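# Fully open the coffee maker lid, then let go

## Task

Swing the coffee maker's lid open as far as it goes, and finish with neither hand nor arm in contact with the coffee maker.

## Robot and tools

Robot: two arms on a table. left_arm carries a five-finger left hand and right_arm a five-finger right hand; the left hand mirrors the right. Base positions in the scene frame: left_arm (-0.043, +0.275, +0.044) m, right_arm (+0.042, -0.256, +0.030) m, each turned only slightly about z. A camera stand sits behind the arms.

Frames. Scene frame: origin at table height midway between the nominal bases, +z up, +x out over the table, left_arm toward +y. Fixed cameras and the table use it. Reported hand poses, Hand targets and wrist-camera poses are in each arm's own base frame. Offsets in commands follow the current Hand target's own axes.

Hand point: a spot 0.05 m in front of the palm and 0.15 m out from the wrist face. Its +z runs along straight fingers, +y leaves the palm, +x crosses the palm away from the thumb on the right hand (toward the thumb on the left). Straight fingers extend 0.06-0.07 m past it along +z and sit 0.06 m behind it along -y. A wrist bracket on the little-finger side can strike objects.

execute_actions(actions, cameras). actions is a list of actions; each action is a table of 1 to 15 rows, one row per 1/30 s step; a short table repeats its final row until 15 steps pass. Every row has 28 numbers in [-1, 1], left arm first then right: dx, dy, dz, rx, ry, rz, little, ring, middle, index, thumb_bend, thumb_turn, force_limit, speed, then the same fourteen for the right arm. dx..rz are an offset from that arm's Hand target as it was when the action began (every row counts from that same start, not from the previous row); 1.0 equals 0.6 m for position or 180 degrees, and rx, ry, rz form one rotation vector. Repeating an offset in a new action moves further. Six zeros re-request the current Hand target. Finger and thumb targets are positions, not offsets: +1 open/straight, -1 closed; thumb_turn +1 beside the palm, -1 opposite the fingers. force_limit maps -1 to about 0 N and +1 to 10 N at the fingertip (15 N for the two thumb motors). speed rises from near zero at -1 to full at +0.48 and above. There is no neutral value: to keep a hand unchanged, resend its eight numbers from the last row actually executed; if none yet, send hand_measured plus hand_force_limit and hand_speed. cameras: names, ["all"], or []; default shows all only when actions is empty.

move(target, speed, blend, blocking, cameras). target is one 28-number row or a list of up to 15 rows, each counted from the same starting Hand targets, not chained. Arms travel in straight lines and finish together, lasting 0.5 to 10 s. speed is m/s, 0.002 to 4.3, default 0.25 (turning limited to twice that in rad/s); one value or one per target. blend, in metres, rounds corners of a list; 0 stops at each. blocking=false returns after about 0.5 s while motion continues. The result adds a move: line (done, off_target, moving, held, fault) and limits (paced = pose clipped, held = steps withheld). Paths do not avoid obstacles or the other arm; faster moves hit harder and lag more. Avoid routing a hand close by its own base; go around.

wait(seconds 0-10) lets the scene run with commands held. stop brakes a running move. zoom_image(camera, region [x0, y0, x1, y1] pixels, at most 504 by 504) enlarges part of the latest image. show_instructions shows reference pages. finished_scene(scene) ends the current scene, given its number; irreversible.

Results: end_effector_position (m) and end_effector_quat_wxyz in the base frame; Hand target (the base for the next offsets); joint positions, velocities (may be omitted when just noise) and torques (include arm weight; numbers 3 and 4 wrap at ±28 N m); hand_measured, hand_stopped_by (moving, target, force, stalled, fault) and hand_load_n (positive when pushed open), in motor order.

Behaviour: each step clips the commanded orientation to 40 degrees from the measured one. Arms follow loosely and often rest 1-3 cm (sometimes 5) short, usually low, without any contact; resend the gap as an offset. A blocked arm keeps pressing until told to move back past its hand point. A motor only starts when its target changes by at least 0.002; to squeeze harder, raise force_limit and command further closed; to loosen, command more open. For a soft grip close at speed -0.94 or below. The closed hand grasps objects about 0.035-0.065 m thick, handles down to about 0.025 m.

Cameras: cam_high and cam_low (896x504, fixed), cam_left_wrist and cam_right_wrist (616x616 fisheye). Calibration is approximate.

Avoid: knocking anything off the work area, striking fixed or heavy items, slamming the lid, hard pushes, letting parts drop, overloading fingers, contact between the two arms or hands, and arm stops. Holding loads or straining toward unreachable poses heats motors: MOTOR HOT appears at 85 °C and at 100 °C the arm goes limp for a while. Loose objects may occasionally get nudged. Finish with both hands clear of the coffee maker and the lid fully open.

Each tool is called after "Emit:" in YAML: its name, and indented under it one key for each argument.

Reference images:

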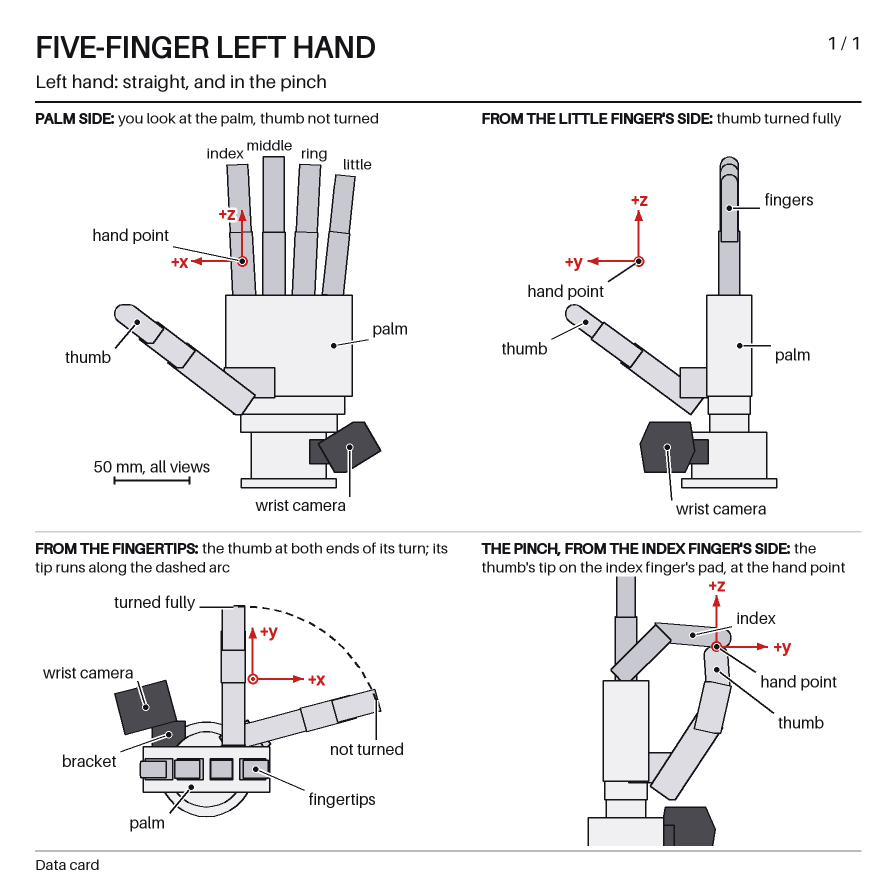

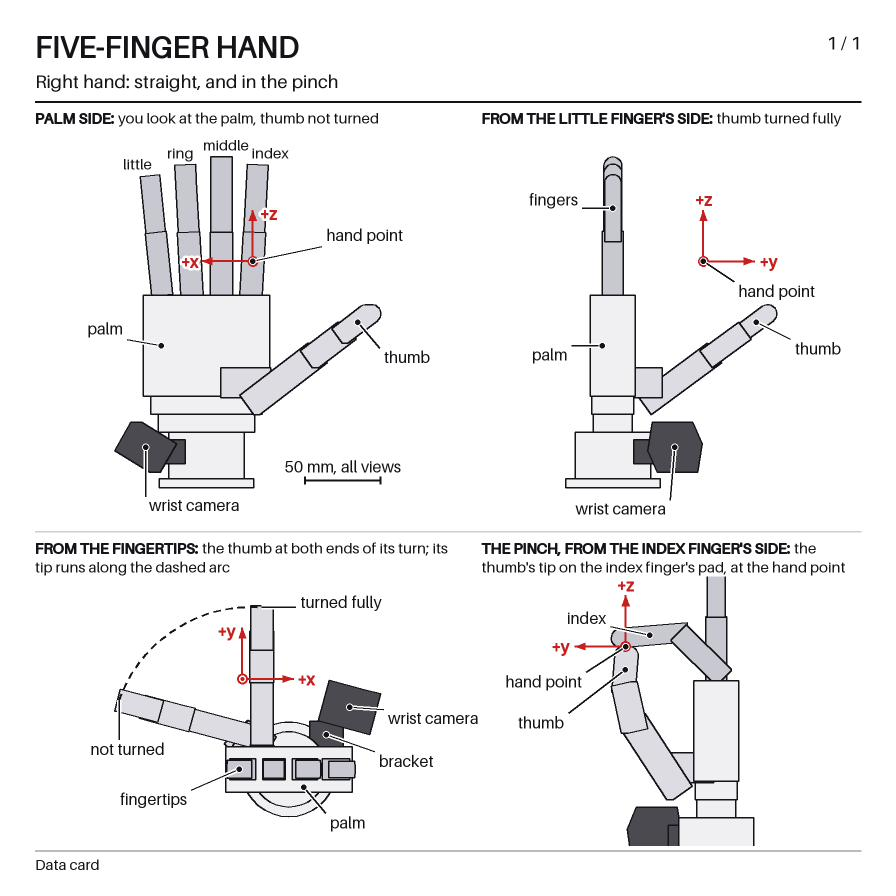

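## Session

Emit:
execute_actions:
  actions: []

Scene clock: 0.00 s.
left_arm: end_effector_position=(+0.6236, -0.0297, +0.2667) hand_measured=(+1.000, +1.000, +1.000, +1.000, +1.000, +1.000) hand_load_n=(+0.0, +0.0, +0.0, +0.0, +0.5, +0.0) hand_stopped_by=(target, target, target, target, target, target) hand_force_limit=0.00 hand_speed=-0.80 end_effector_quat_wxyz=(+0.564, -0.118, +0.748, -0.330) | right_arm: end_effector_position=(+0.3380, +0.0722, +0.2291) hand_measured=(+1.000, +1.000, +1.000, +1.000, +1.000, +1.000) hand_load_n=(+0.0, +0.5, +0.0, +0.0, +0.0, +0.0) hand_stopped_by=(target, target, target, target, target, target) hand_force_limit=0.00 hand_speed=-0.80 end_effector_quat_wxyz=(-0.045, -0.404, +0.908, -0.098)
Joint positions: left_arm=[0.027 1.382 0.987 0.237 0.395 0.946] | right_arm=[0.144 1.302 1.283 -1.585 0.213 0.881]
Joint velocities: within noise
Joint torques (N m): no reading
Heat: left arm: hottest shoulder 29 °C; right arm: hottest waist 29 °C.
Hand target: left_arm +0.6312, -0.0298, +0.2837; +0.576, -0.110, +0.739, -0.331 | right_arm +0.3460, +0.0725, +0.2393; -0.029, -0.404, +0.908, -0.104

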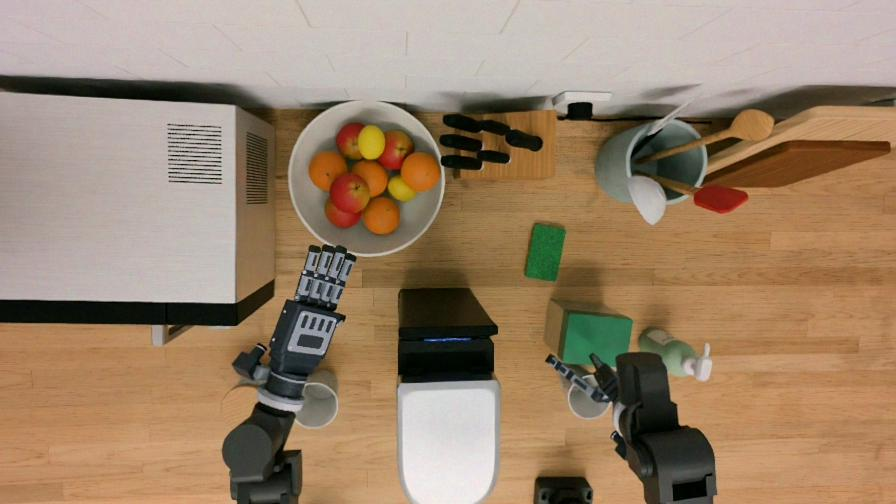

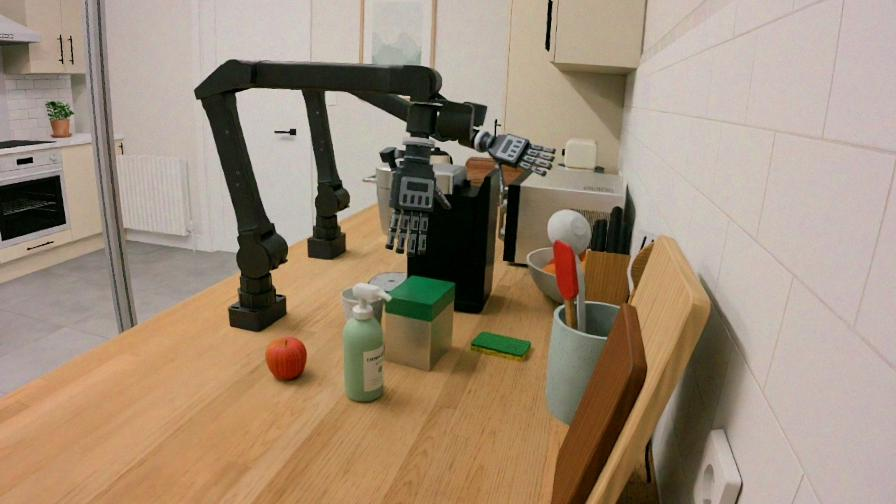

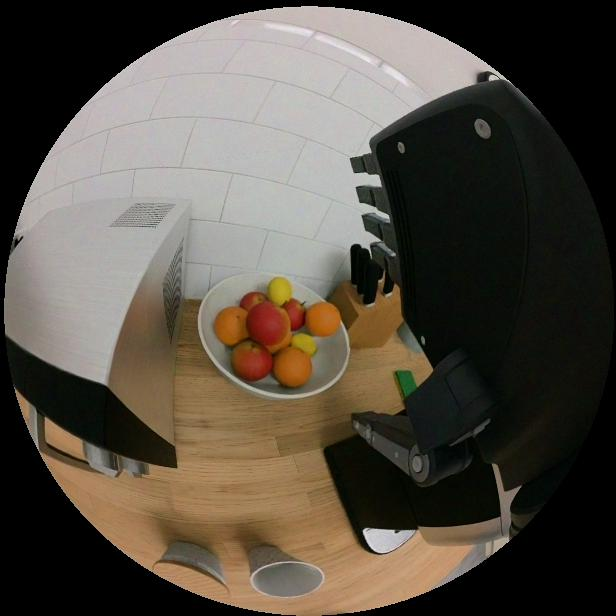

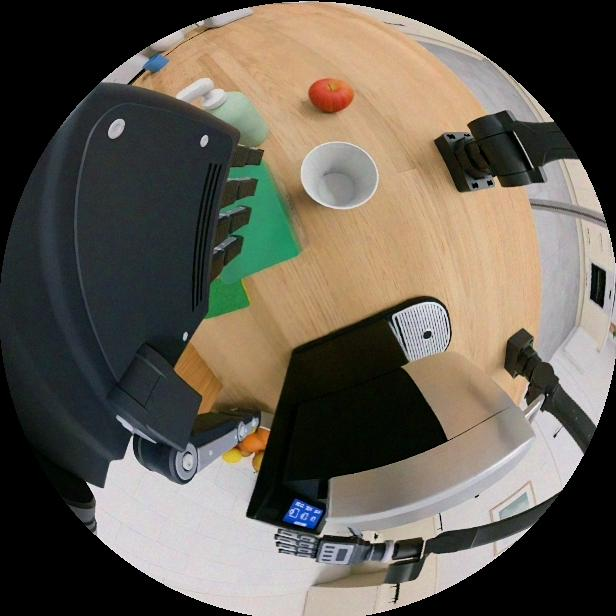

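Emit:
zoom_image:
  camera: "cam_high"
  region: [330, 252, 580, 504]

Emit:
zoom_image:
  camera: "cam_low"
  region: [330, 80, 600, 330]

Emit:
zoom_image:
  camera: "cam_right_wrist"
  region: [220, 280, 580, 600]

Emit:
zoom_image:
  camera: "cam_left_wrist"
  region: [300, 380, 540, 600]

Scaled by 2.000.

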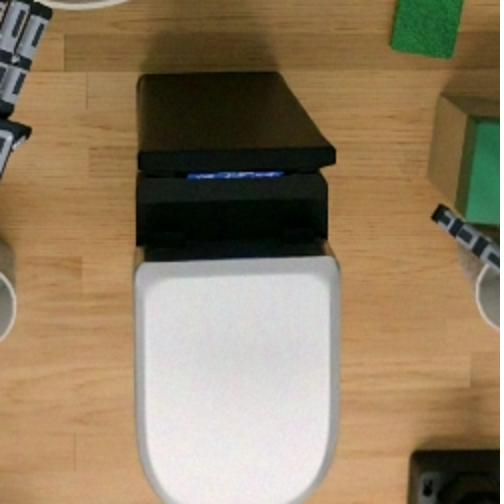

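Scaled by 1.867.

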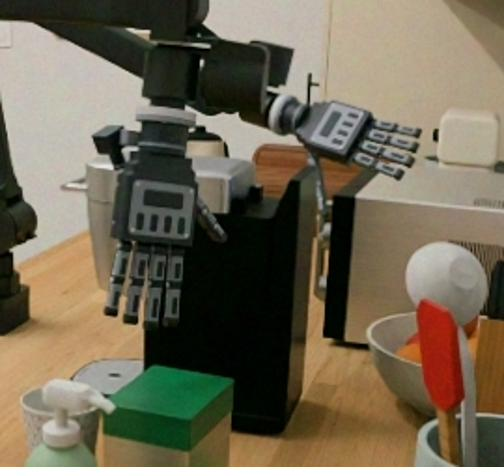

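Scaled by 1.400 from the camera's 616x616 image, which has a finer 880x880 frame.

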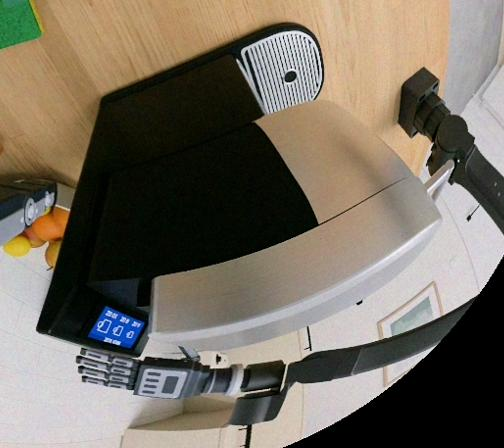

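Scaled by 2.100 from the camera's 616x616 image, which has a finer 880x880 frame.

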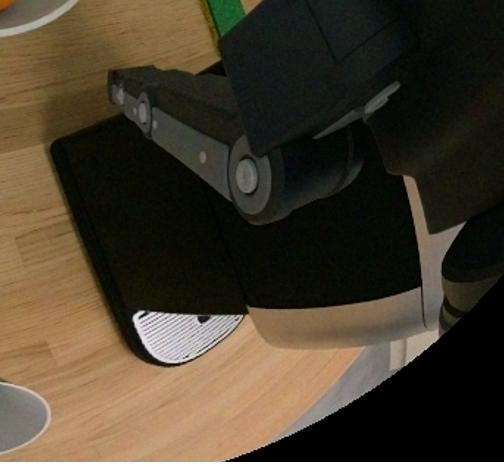

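Emit:
zoom_image:
  camera: "cam_right_wrist"
  region: [440, 320, 600, 480]

Emit:
zoom_image:
  camera: "cam_low"
  region: [340, 130, 480, 270]

Scaled by 3.150 from the camera's 616x616 image, which has a finer 880x880 frame.

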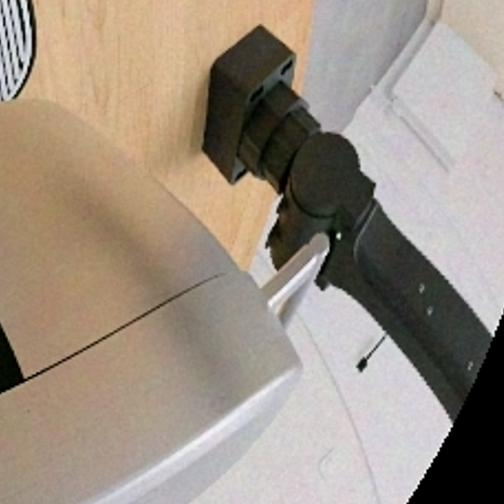

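Scaled by 3.600.

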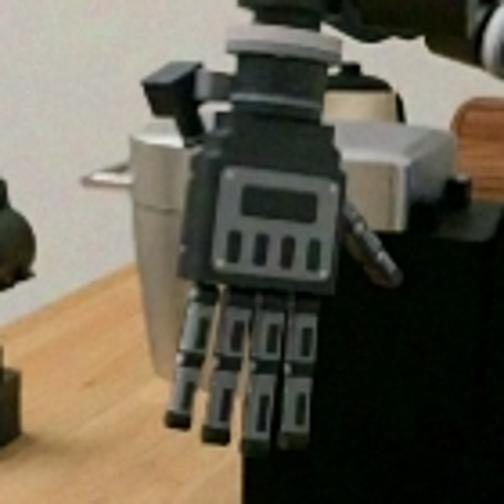

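Emit:
move:
  target: [0,0,0,0,0,0, 1,1,1,1,1,1,0,-0.8, 0.1632,0.4307,-0.0590,-0.1406,-0.2970,-0.2573, 1,1,1,1,1,-1,0,-0.2]
  speed: 0.2
  cameras: ["all"]

Scene clock: 20.70 s.
left_arm: end_effector_position=(+0.6236, -0.0297, +0.2667) hand_measured=(+1.000, +1.000, +1.000, +1.000, +1.000, +1.000) hand_load_n=(+0.0, +0.0, +0.0, +0.0, +0.0, +0.0) hand_stopped_by=(target, target, target, target, target, target) hand_force_limit=0.00 hand_speed=-0.80 end_effector_quat_wxyz=(+0.564, -0.118, +0.748, -0.330) | right_arm: end_effector_position=(+0.0946, +0.1763, +0.2444) hand_measured=(+1.000, +1.000, +1.000, +1.000, +1.000, -1.000) hand_load_n=(+0.0, +0.0, +0.0, +0.0, +0.0, +0.0) hand_stopped_by=(target, target, target, target, target, target) hand_force_limit=0.00 hand_speed=-0.20 end_effector_quat_wxyz=(-0.246, +0.695, -0.612, -0.287)
Joint positions: left_arm=[0.027 1.382 0.987 0.237 0.395 0.946] | right_arm=[0.159 0.762 0.746 -1.536 -0.775 0.039]
Joint torques (N m): left_arm=[0.03 -11.16 11.08 1.83 0 0.03] | right_arm=[0.5 -0.67 6.86 0.08 -0.6 -0.29]
Heat: left arm: hottest shoulder 30 °C; right arm: hottest elbow 30 °C.
Hand target: left_arm +0.6312, -0.0298, +0.2837; +0.576, -0.110, +0.739, -0.331 | right_arm +0.0879, +0.1771, +0.2445; -0.248, +0.701, -0.602, -0.290
Off the commanded pose: left_arm 0.019 m, 2 deg | right_arm 0.007 m, 1 deg.
move: off_target (left_arm)
camera_calibration:
cam_right_wrist: T_world_to_cam=[[-0.922137, -0.323847, -0.211627, 0.196047], [-0.273505, 0.158863, 0.948661, -0.239571], [-0.273601, 0.932677, -0.235067, 0.0354779], [0, 0, 0, 1]] pos_world=[0.124965, 0.0684588, 0.2771]

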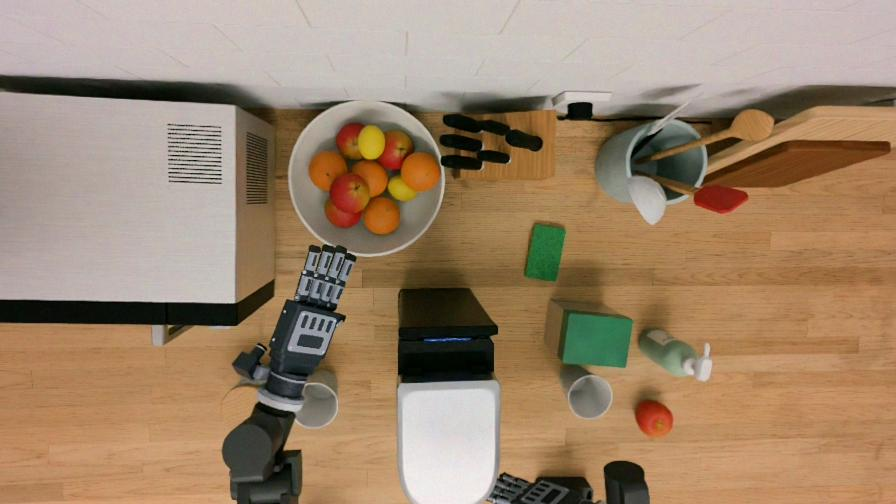

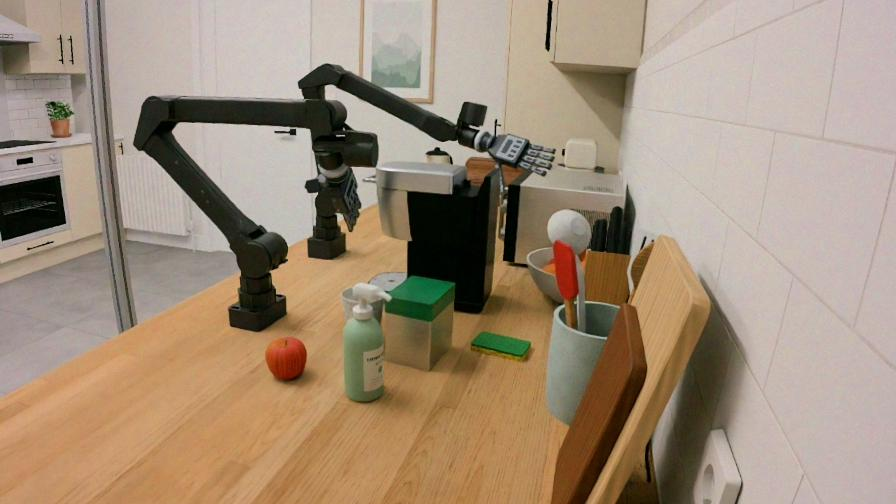

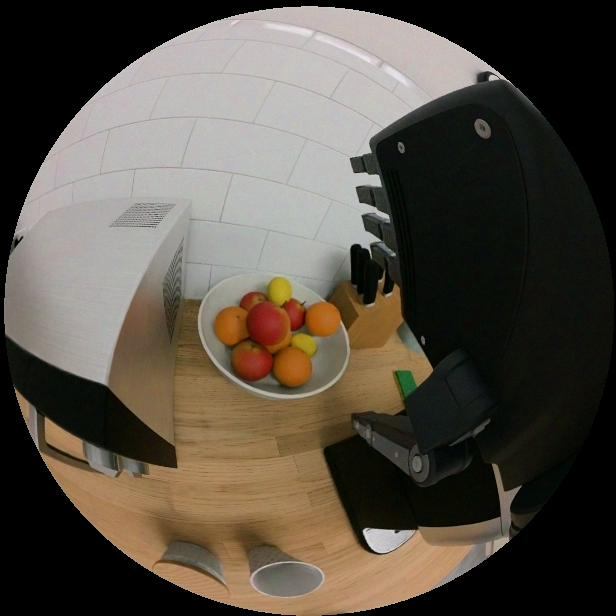

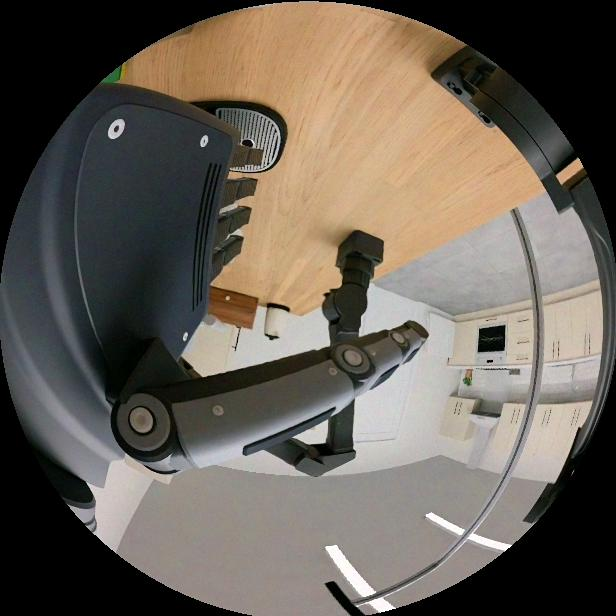

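Emit:
zoom_image:
  camera: "cam_low"
  region: [300, 120, 480, 300]

Emit:
zoom_image:
  camera: "cam_right_wrist"
  region: [180, 80, 320, 220]

Emit:
zoom_image:
  camera: "cam_high"
  region: [380, 364, 620, 504]

Scaled by 2.800.

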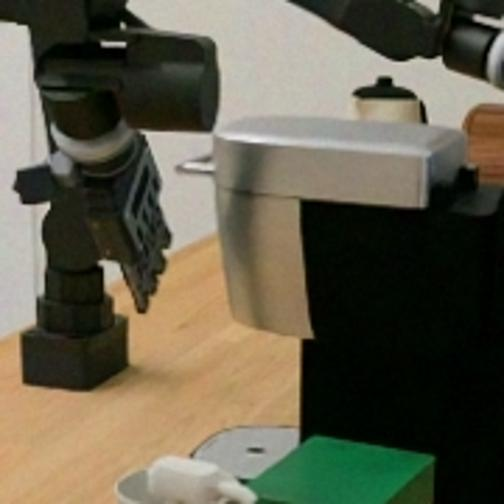

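Scaled by 3.600 from the camera's 616x616 image, which has a finer 880x880 frame.

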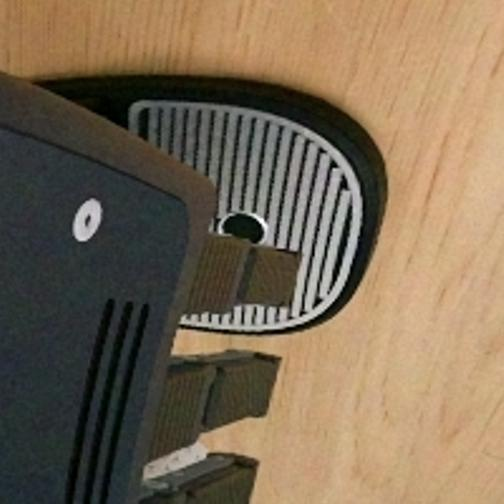

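Scaled by 2.100.

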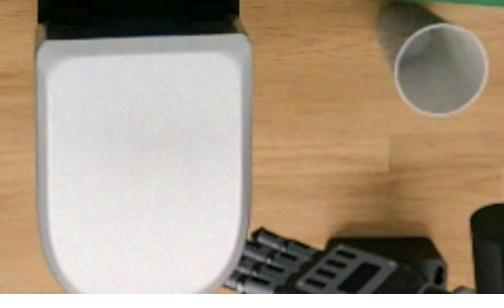

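Emit:
zoom_image:
  camera: "cam_high"
  region: [460, 434, 600, 504]

Emit:
zoom_image:
  camera: "cam_low"
  region: [300, 150, 390, 240]

Scaled by 3.600.

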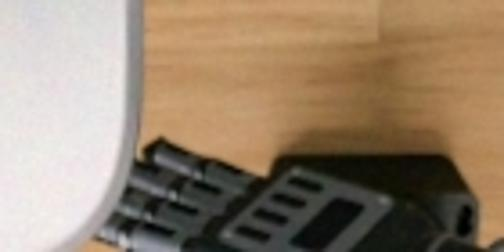

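Scaled by 5.600.

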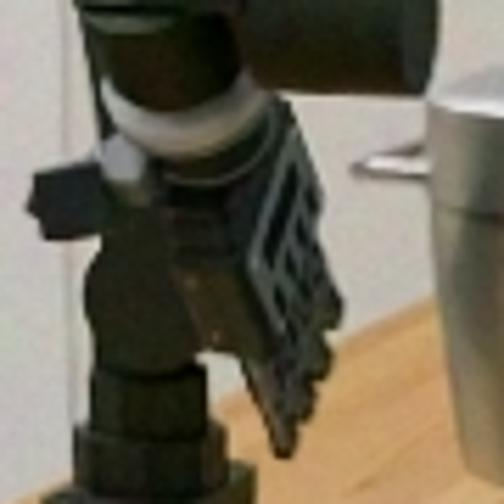

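Emit:
move:
  target: [0,0,0,0,0,0, 1,1,1,1,1,1,0,-0.8, -0.0595,-0.0228,0.1403,0,-0.1944,0, 1,1,1,1,1,-1,0,-0.2]
  speed: 0.15
  cameras: ["cam_low","cam_right_wrist","cam_high"]

Scene clock: 29.63 s.
left_arm: end_effector_position=(+0.6236, -0.0297, +0.2667) hand_measured=(+1.000, +1.000, +1.000, +1.000, +1.000, +1.000) hand_load_n=(+0.0, +0.0, -0.5, +0.0, +0.0, +0.0) hand_stopped_by=(target, target, target, target, target, target) hand_force_limit=0.00 hand_speed=-0.80 end_effector_quat_wxyz=(+0.564, -0.118, +0.748, -0.330) | right_arm: end_effector_position=(+0.0935, +0.2621, +0.2079) hand_measured=(+1.000, +1.000, +1.000, +1.000, +1.000, -1.000) hand_load_n=(+0.0, +0.0, +0.0, +0.0, -0.5, +0.0) hand_stopped_by=(target, target, target, target, target, target) hand_force_limit=0.00 hand_speed=-0.20 end_effector_quat_wxyz=(-0.416, +0.580, -0.507, -0.484)
Joint positions: left_arm=[0.027 1.382 0.987 0.237 0.395 0.946] | right_arm=[0.4 0.798 0.272 -0.111 -1.253 0.966]
Joint torques (N m): left_arm=[-0.15 -11.46 10.99 1.83 0.02 0.01] | right_arm=[0.73 -0.97 6.6 2.06 -0.34 0.05]
Heat: left arm: hottest elbow 31 °C; right arm: hottest elbow 30 °C.
Hand target: left_arm +0.6312, -0.0298, +0.2837; +0.576, -0.110, +0.739, -0.331 | right_arm +0.0885, +0.2629, +0.2100; -0.418, +0.581, -0.500, -0.487
Off the commanded pose: left_arm 0.019 m, 2 deg | right_arm 0.005 m, 1 deg.
move: off_target (left_arm)
camera_calibration:
cam_right_wrist: T_world_to_cam=[[-0.94193, -0.171709, -0.288588, 0.193192], [-0.196652, -0.414561, 0.88852, -0.0633191], [-0.272204, 0.893675, 0.356721, -0.166245], [0, 0, 0, 1]] pos_world=[0.124269, 0.155492, 0.171316]
Images, in order (width x height): cam_high 896x504, cam_low 896x504, cam_right_wrist 616x616.

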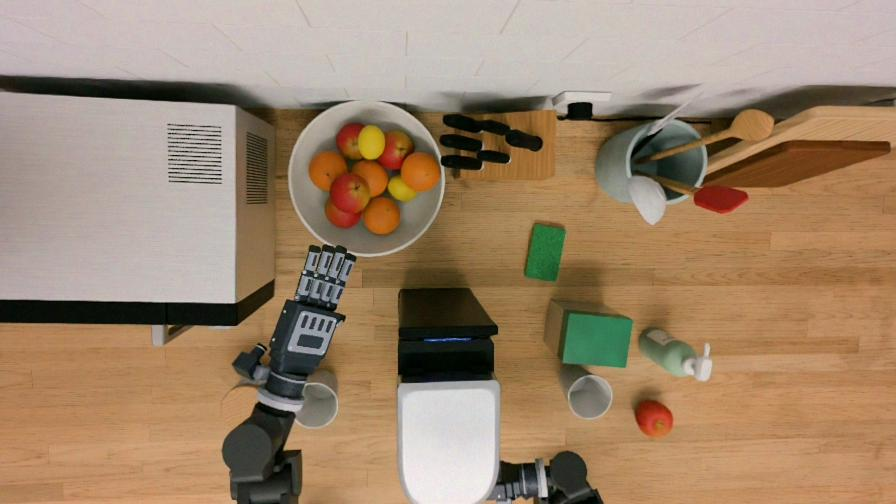

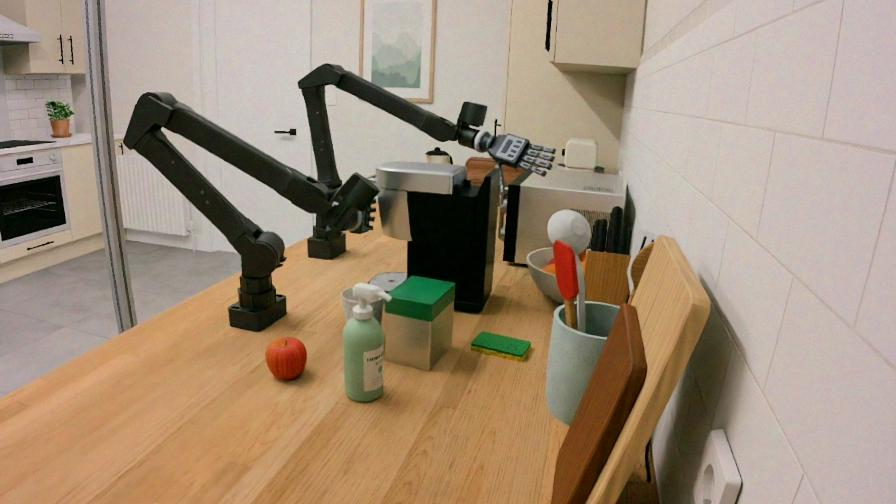

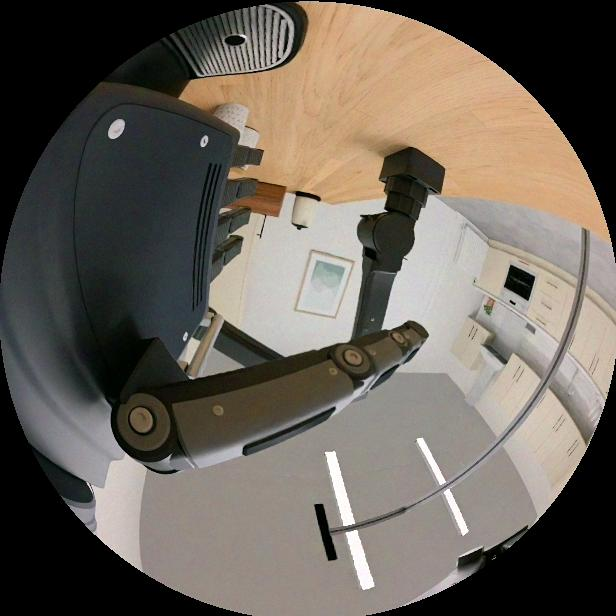

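Emit:
zoom_image:
  camera: "cam_low"
  region: [310, 140, 420, 250]

Emit:
zoom_image:
  camera: "cam_right_wrist"
  region: [150, 270, 290, 410]

Emit:
zoom_image:
  camera: "cam_high"
  region: [460, 434, 600, 504]

Scaled by 4.582.

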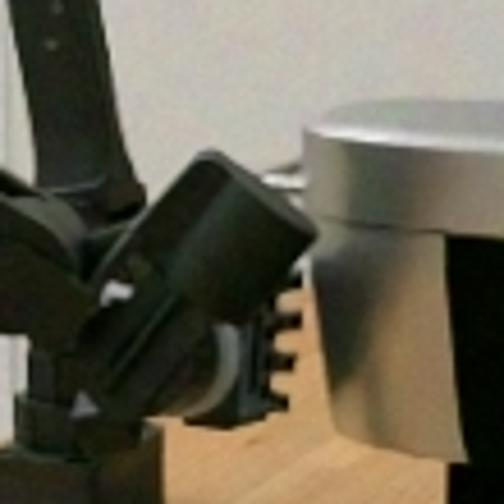

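Scaled by 3.600 from the camera's 616x616 image, which has a finer 880x880 frame.

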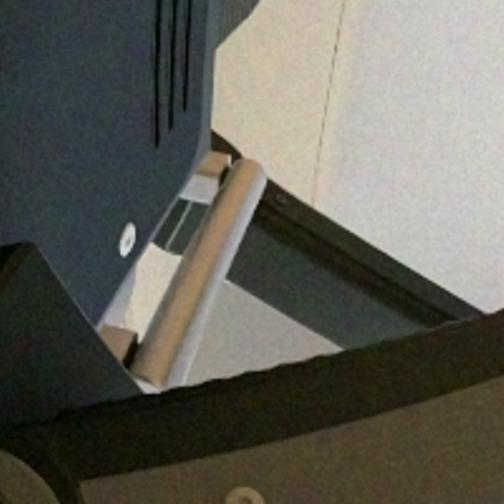

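Scaled by 3.600.

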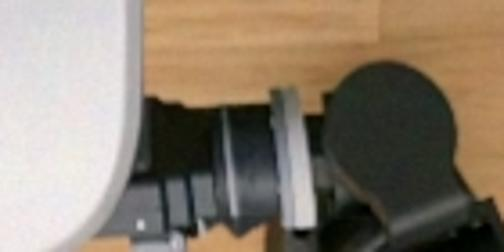

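Emit:
move:
  target: [0,0,0,0,0,0, 1,1,1,1,1,1,0,-0.8, -0.0485,-0.033,-0.0125,0,0,0, 1,1,1,1,1,-1,0,-0.2]
  speed: 0.1
  cameras: ["cam_low","cam_right_wrist"]

Emit:
zoom_image:
  camera: "cam_low"
  region: [310, 140, 420, 250]

Emit:
zoom_image:
  camera: "cam_right_wrist"
  region: [150, 270, 290, 410]

Scene clock: 36.00 s.
left_arm: end_effector_position=(+0.6236, -0.0297, +0.2667) hand_measured=(+1.000, +1.000, +1.000, +1.000, +1.000, +1.000) hand_load_n=(+0.0, +0.0, +0.0, +0.0, +0.0, +0.0) hand_stopped_by=(target, target, target, target, target, target) hand_force_limit=0.00 hand_speed=-0.80 end_effector_quat_wxyz=(+0.564, -0.118, +0.748, -0.330) | right_arm: end_effector_position=(+0.0934, +0.2612, +0.2187) hand_measured=(+1.000, +1.000, +1.000, +1.000, +1.000, -1.000) hand_load_n=(+0.0, +0.0, +0.0, +0.0, +0.0, +0.0) hand_stopped_by=(target, target, target, target, target, target) hand_force_limit=0.00 hand_speed=-0.20 end_effector_quat_wxyz=(-0.396, +0.575, -0.513, -0.498)
Joint positions: left_arm=[0.027 1.382 0.987 0.237 0.395 0.946] | right_arm=[0.397 0.798 0.31 -0.222 -1.276 0.94]
Joint torques (N m): left_arm=[0.26 -11.28 11 1.76 0 -0.01] | right_arm=[-1.08 0.21 11.43 0.92 -0.55 -0.29]
Heat: left arm: hottest elbow 32 °C; right arm: hottest elbow 30 °C.
Hand target: left_arm +0.6312, -0.0298, +0.2837; +0.576, -0.110, +0.739, -0.331 | right_arm +0.1085, +0.2636, +0.2400; -0.418, +0.581, -0.500, -0.487
Off the commanded pose: left_arm 0.019 m, 2 deg | right_arm 0.026 m, 3 deg.
move: off_target (left_arm, right_arm)
camera_calibration:
cam_right_wrist: T_world_to_cam=[[-0.950734, -0.193309, -0.242355, 0.19234], [-0.146638, -0.40836, 0.900966, -0.0823687], [-0.273133, 0.892118, 0.359895, -0.169568], [0, 0, 0, 1]] pos_world=[0.124471, 0.154819, 0.181853]
Images, in order (width x height): cam_low 896x504, cam_right_wrist 616x616.

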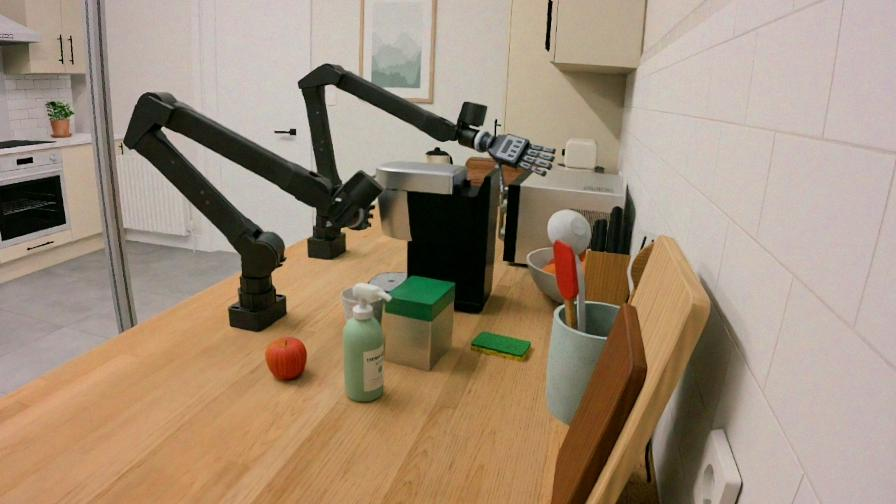

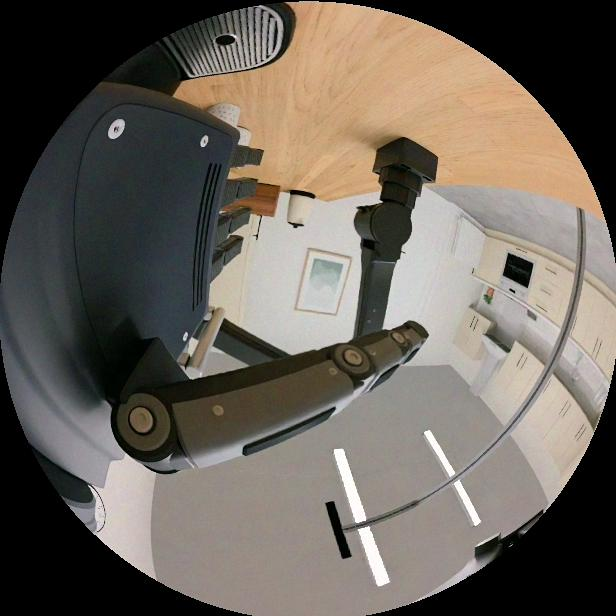

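Scaled by 4.582.

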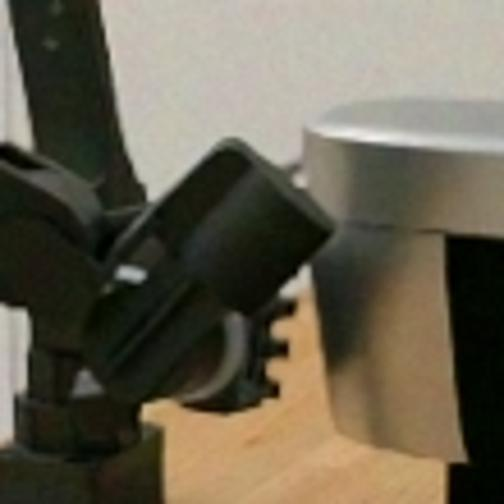

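Scaled by 3.600 from the camera's 616x616 image, which has a finer 880x880 frame.

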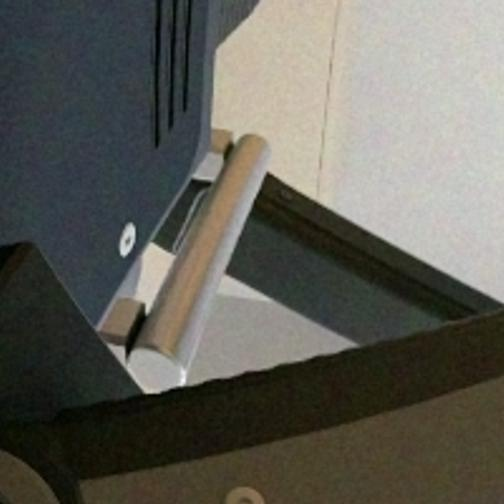

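Emit:
move:
  target: [0,0,0,0,0,0, 1,1,1,1,1,1,0,-0.8, -0.03,-0.0252,-0.0065,0,0,0, 1,1,1,1,1,-1,0,-0.2]
  speed: 0.1
  cameras: ["cam_low","cam_right_wrist"]

Emit:
zoom_image:
  camera: "cam_low"
  region: [310, 140, 420, 250]

Emit:
zoom_image:
  camera: "cam_right_wrist"
  region: [150, 270, 290, 410]

Scene clock: 47.50 s.
left_arm: end_effector_position=(+0.6236, -0.0297, +0.2667) hand_measured=(+1.000, +1.000, +1.000, +1.000, +1.000, +1.000) hand_load_n=(+0.0, +0.0, +0.0, +0.0, +0.0, +0.0) hand_stopped_by=(target, target, target, target, target, target) hand_force_limit=0.00 hand_speed=-0.80 end_effector_quat_wxyz=(+0.564, -0.118, +0.748, -0.330) | right_arm: end_effector_position=(+0.1057, +0.2624, +0.2352) hand_measured=(+1.000, +1.000, +1.000, +1.000, +1.000, -1.000) hand_load_n=(+0.0, +0.0, +0.0, +0.0, +0.0, +0.0) hand_stopped_by=(target, target, target, target, target, target) hand_force_limit=0.00 hand_speed=-0.20 end_effector_quat_wxyz=(-0.395, +0.575, -0.512, -0.501)
Joint positions: left_arm=[0.027 1.382 0.987 0.237 0.395 0.946] | right_arm=[0.38 0.825 0.375 -0.304 -1.295 0.895]
Joint torques (N m): left_arm=[-0.15 -11.69 11.14 1.74 0.01 -0.04] | right_arm=[-1.32 -0.15 12.14 0.85 -0.39 -0.29]
Heat: left arm: hottest elbow 33 °C; right arm: hottest elbow 33 °C.
Hand target: left_arm +0.6312, -0.0298, +0.2837; +0.576, -0.110, +0.739, -0.331 | right_arm +0.1235, +0.2653, +0.2584; -0.418, +0.581, -0.500, -0.487
Off the commanded pose: left_arm 0.019 m, 2 deg | right_arm 0.029 m, 3 deg.
move: off_target (left_arm, right_arm)
camera_calibration:
cam_right_wrist: T_world_to_cam=[[-0.950713, -0.197884, -0.238718, 0.208608], [-0.140787, -0.410458, 0.900946, -0.094987], [-0.276266, 0.89015, 0.362368, -0.172935], [0, 0, 0, 1]] pos_world=[0.137178, 0.15623, 0.198043]
Images, in order (width x height): cam_low 896x504, cam_right_wrist 616x616.

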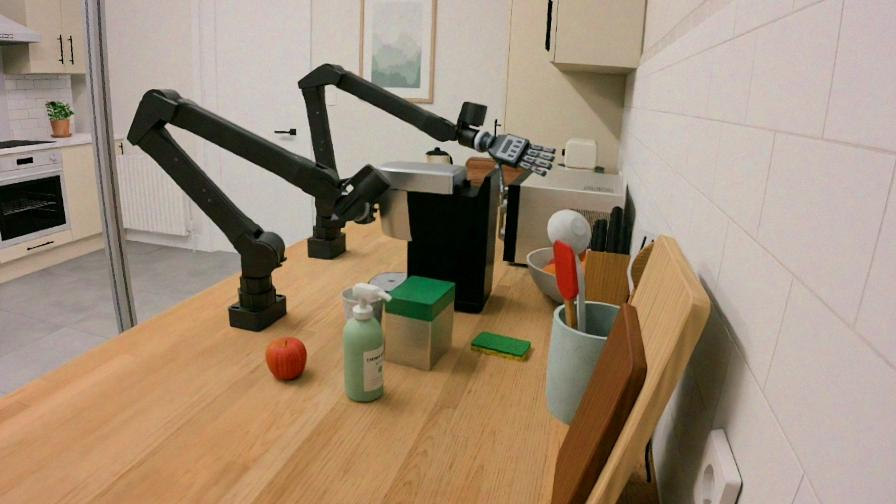

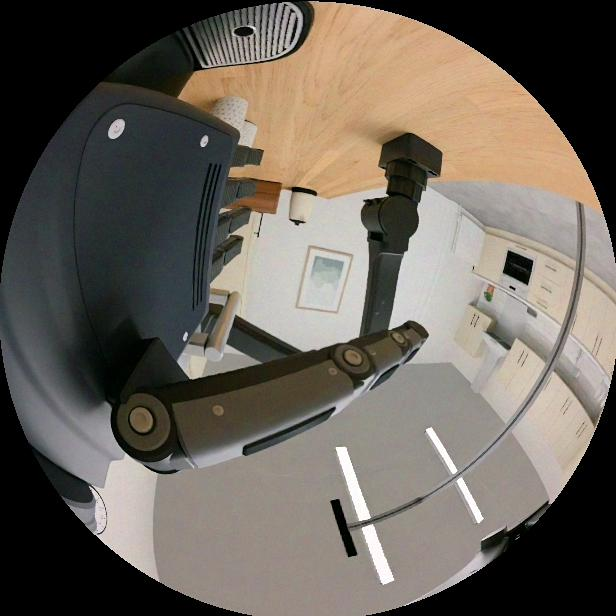

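Scaled by 4.582.

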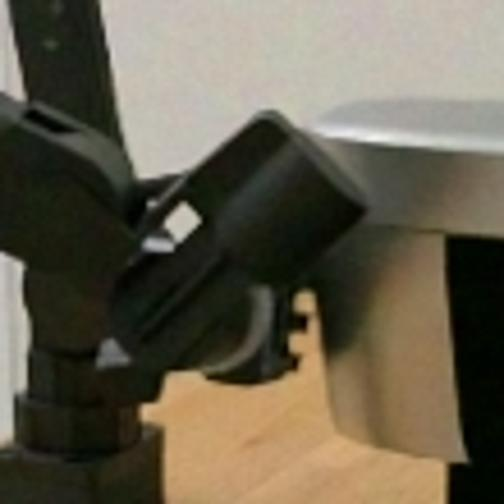

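Scaled by 3.600 from the camera's 616x616 image, which has a finer 880x880 frame.

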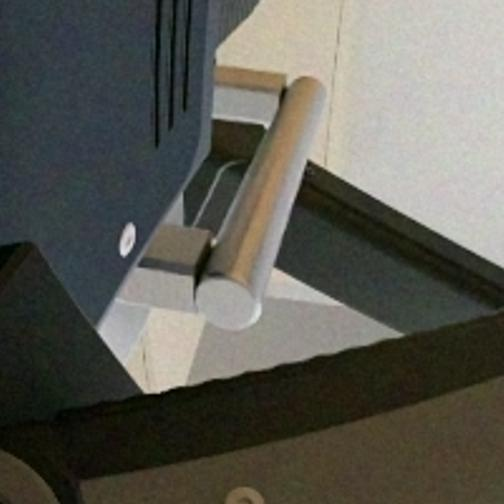

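Emit:
move:
  target:
    - [0,0,0,0,0,0, 1,1,1,1,1,1,0,-0.8, -0.0292,-0.0188,-0.0077,0,0,0, 1,1,1,1,1,-1,0,-0.2]
    - [0,0,0,0,0,0, 1,1,1,1,1,1,0,-0.8, -0.1137,-0.0182,-0.0225,0,0,0, 1,1,1,1,1,-1,0,-0.2]
    - [0,0,0,0,0,0, 1,1,1,1,1,1,0,-0.8, -0.1767,-0.0288,-0.035,0,0,0, 1,1,1,1,1,-1,0,-0.2]
  speed: 0.06
  blend: [0.008,0.008,0]
  cameras: ["all"]

Emit:
zoom_image:
  camera: "cam_low"
  region: [310, 110, 480, 250]

Emit:
zoom_image:
  camera: "cam_right_wrist"
  region: [150, 230, 330, 410]

Scene clock: 51.27 s.
left_arm: end_effector_position=(+0.6236, -0.0297, +0.2667) hand_measured=(+1.000, +1.000, +1.000, +1.000, +1.000, +1.000) hand_load_n=(+0.0, +0.0, +0.0, +0.0, +0.0, +0.0) hand_stopped_by=(target, target, target, target, target, target) hand_force_limit=0.00 hand_speed=-0.80 end_effector_quat_wxyz=(+0.564, -0.118, +0.748, -0.330) | right_arm: end_effector_position=(+0.1210, +0.2645, +0.3302) hand_measured=(+1.000, +1.000, +1.000, +1.000, +1.000, -1.000) hand_load_n=(+0.0, +0.0, +0.0, +0.0, +0.0, +0.0) hand_stopped_by=(target, target, target, target, target, target) hand_force_limit=0.00 hand_speed=-0.20 end_effector_quat_wxyz=(-0.370, +0.564, -0.525, -0.519)
Joint positions: left_arm=[0.027 1.382 0.987 0.237 0.395 0.946] | right_arm=[0.365 0.798 0.631 -0.703 -1.322 0.846]
Joint torques (N m): left_arm=[-0.32 -10.7 11 1.72 0.03 0.03] | right_arm=[-2.02 -0.44 14.78 1.54 -0.17 -0.33]
Heat: left arm: hottest elbow 34 °C; right arm: hottest elbow 34 °C.
Hand target: left_arm +0.6312, -0.0298, +0.2837; +0.576, -0.110, +0.739, -0.331 | right_arm +0.1410, +0.2658, +0.3664; -0.418, +0.581, -0.500, -0.487
Off the commanded pose: left_arm 0.019 m, 2 deg | right_arm 0.041 m, 7 deg.
move: off_target (left_arm, right_arm)
camera_calibration:
cam_right_wrist: T_world_to_cam=[[-0.961835, -0.213133, -0.171606, 0.229465], [-0.0746388, -0.399005, 0.913906, -0.192745], [-0.263255, 0.891835, 0.367868, -0.208828], [0, 0, 0, 1]] pos_world=[0.151346, 0.158241, 0.292349]

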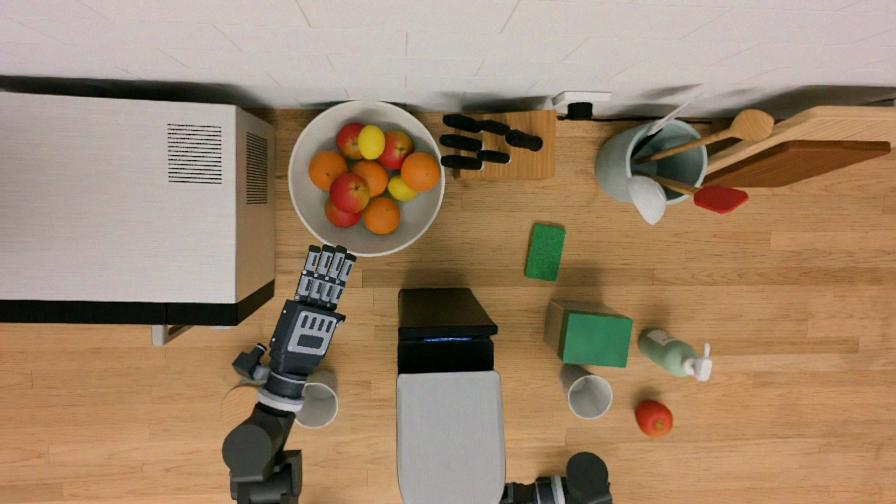

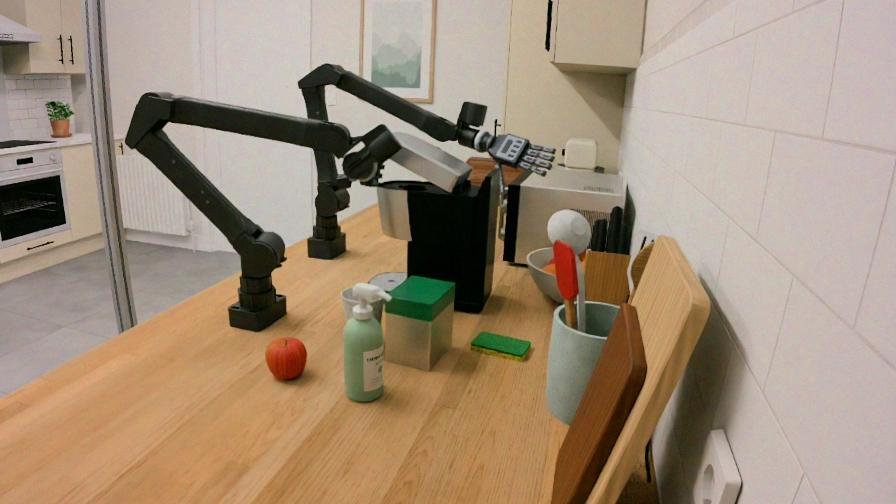

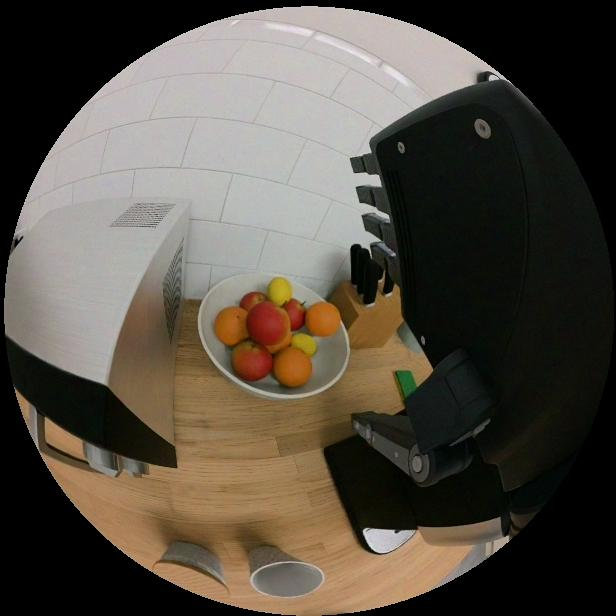

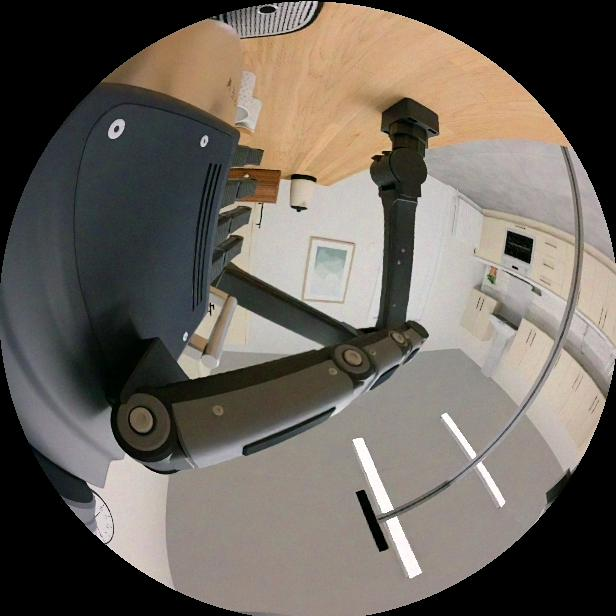

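Scaled by 2.965.

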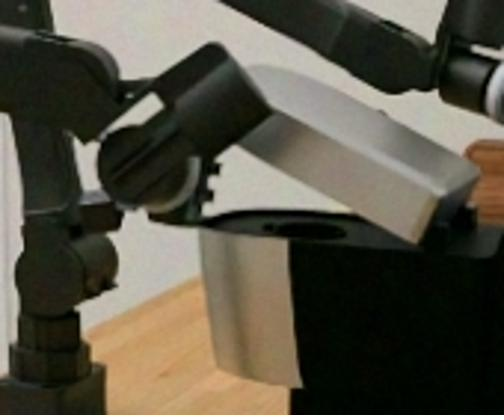

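Scaled by 2.800 from the camera's 616x616 image, which has a finer 880x880 frame.

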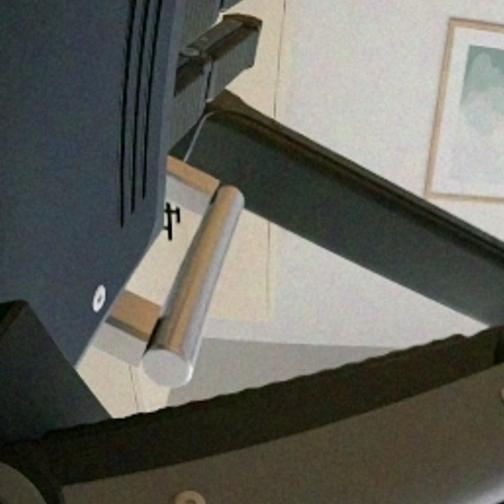

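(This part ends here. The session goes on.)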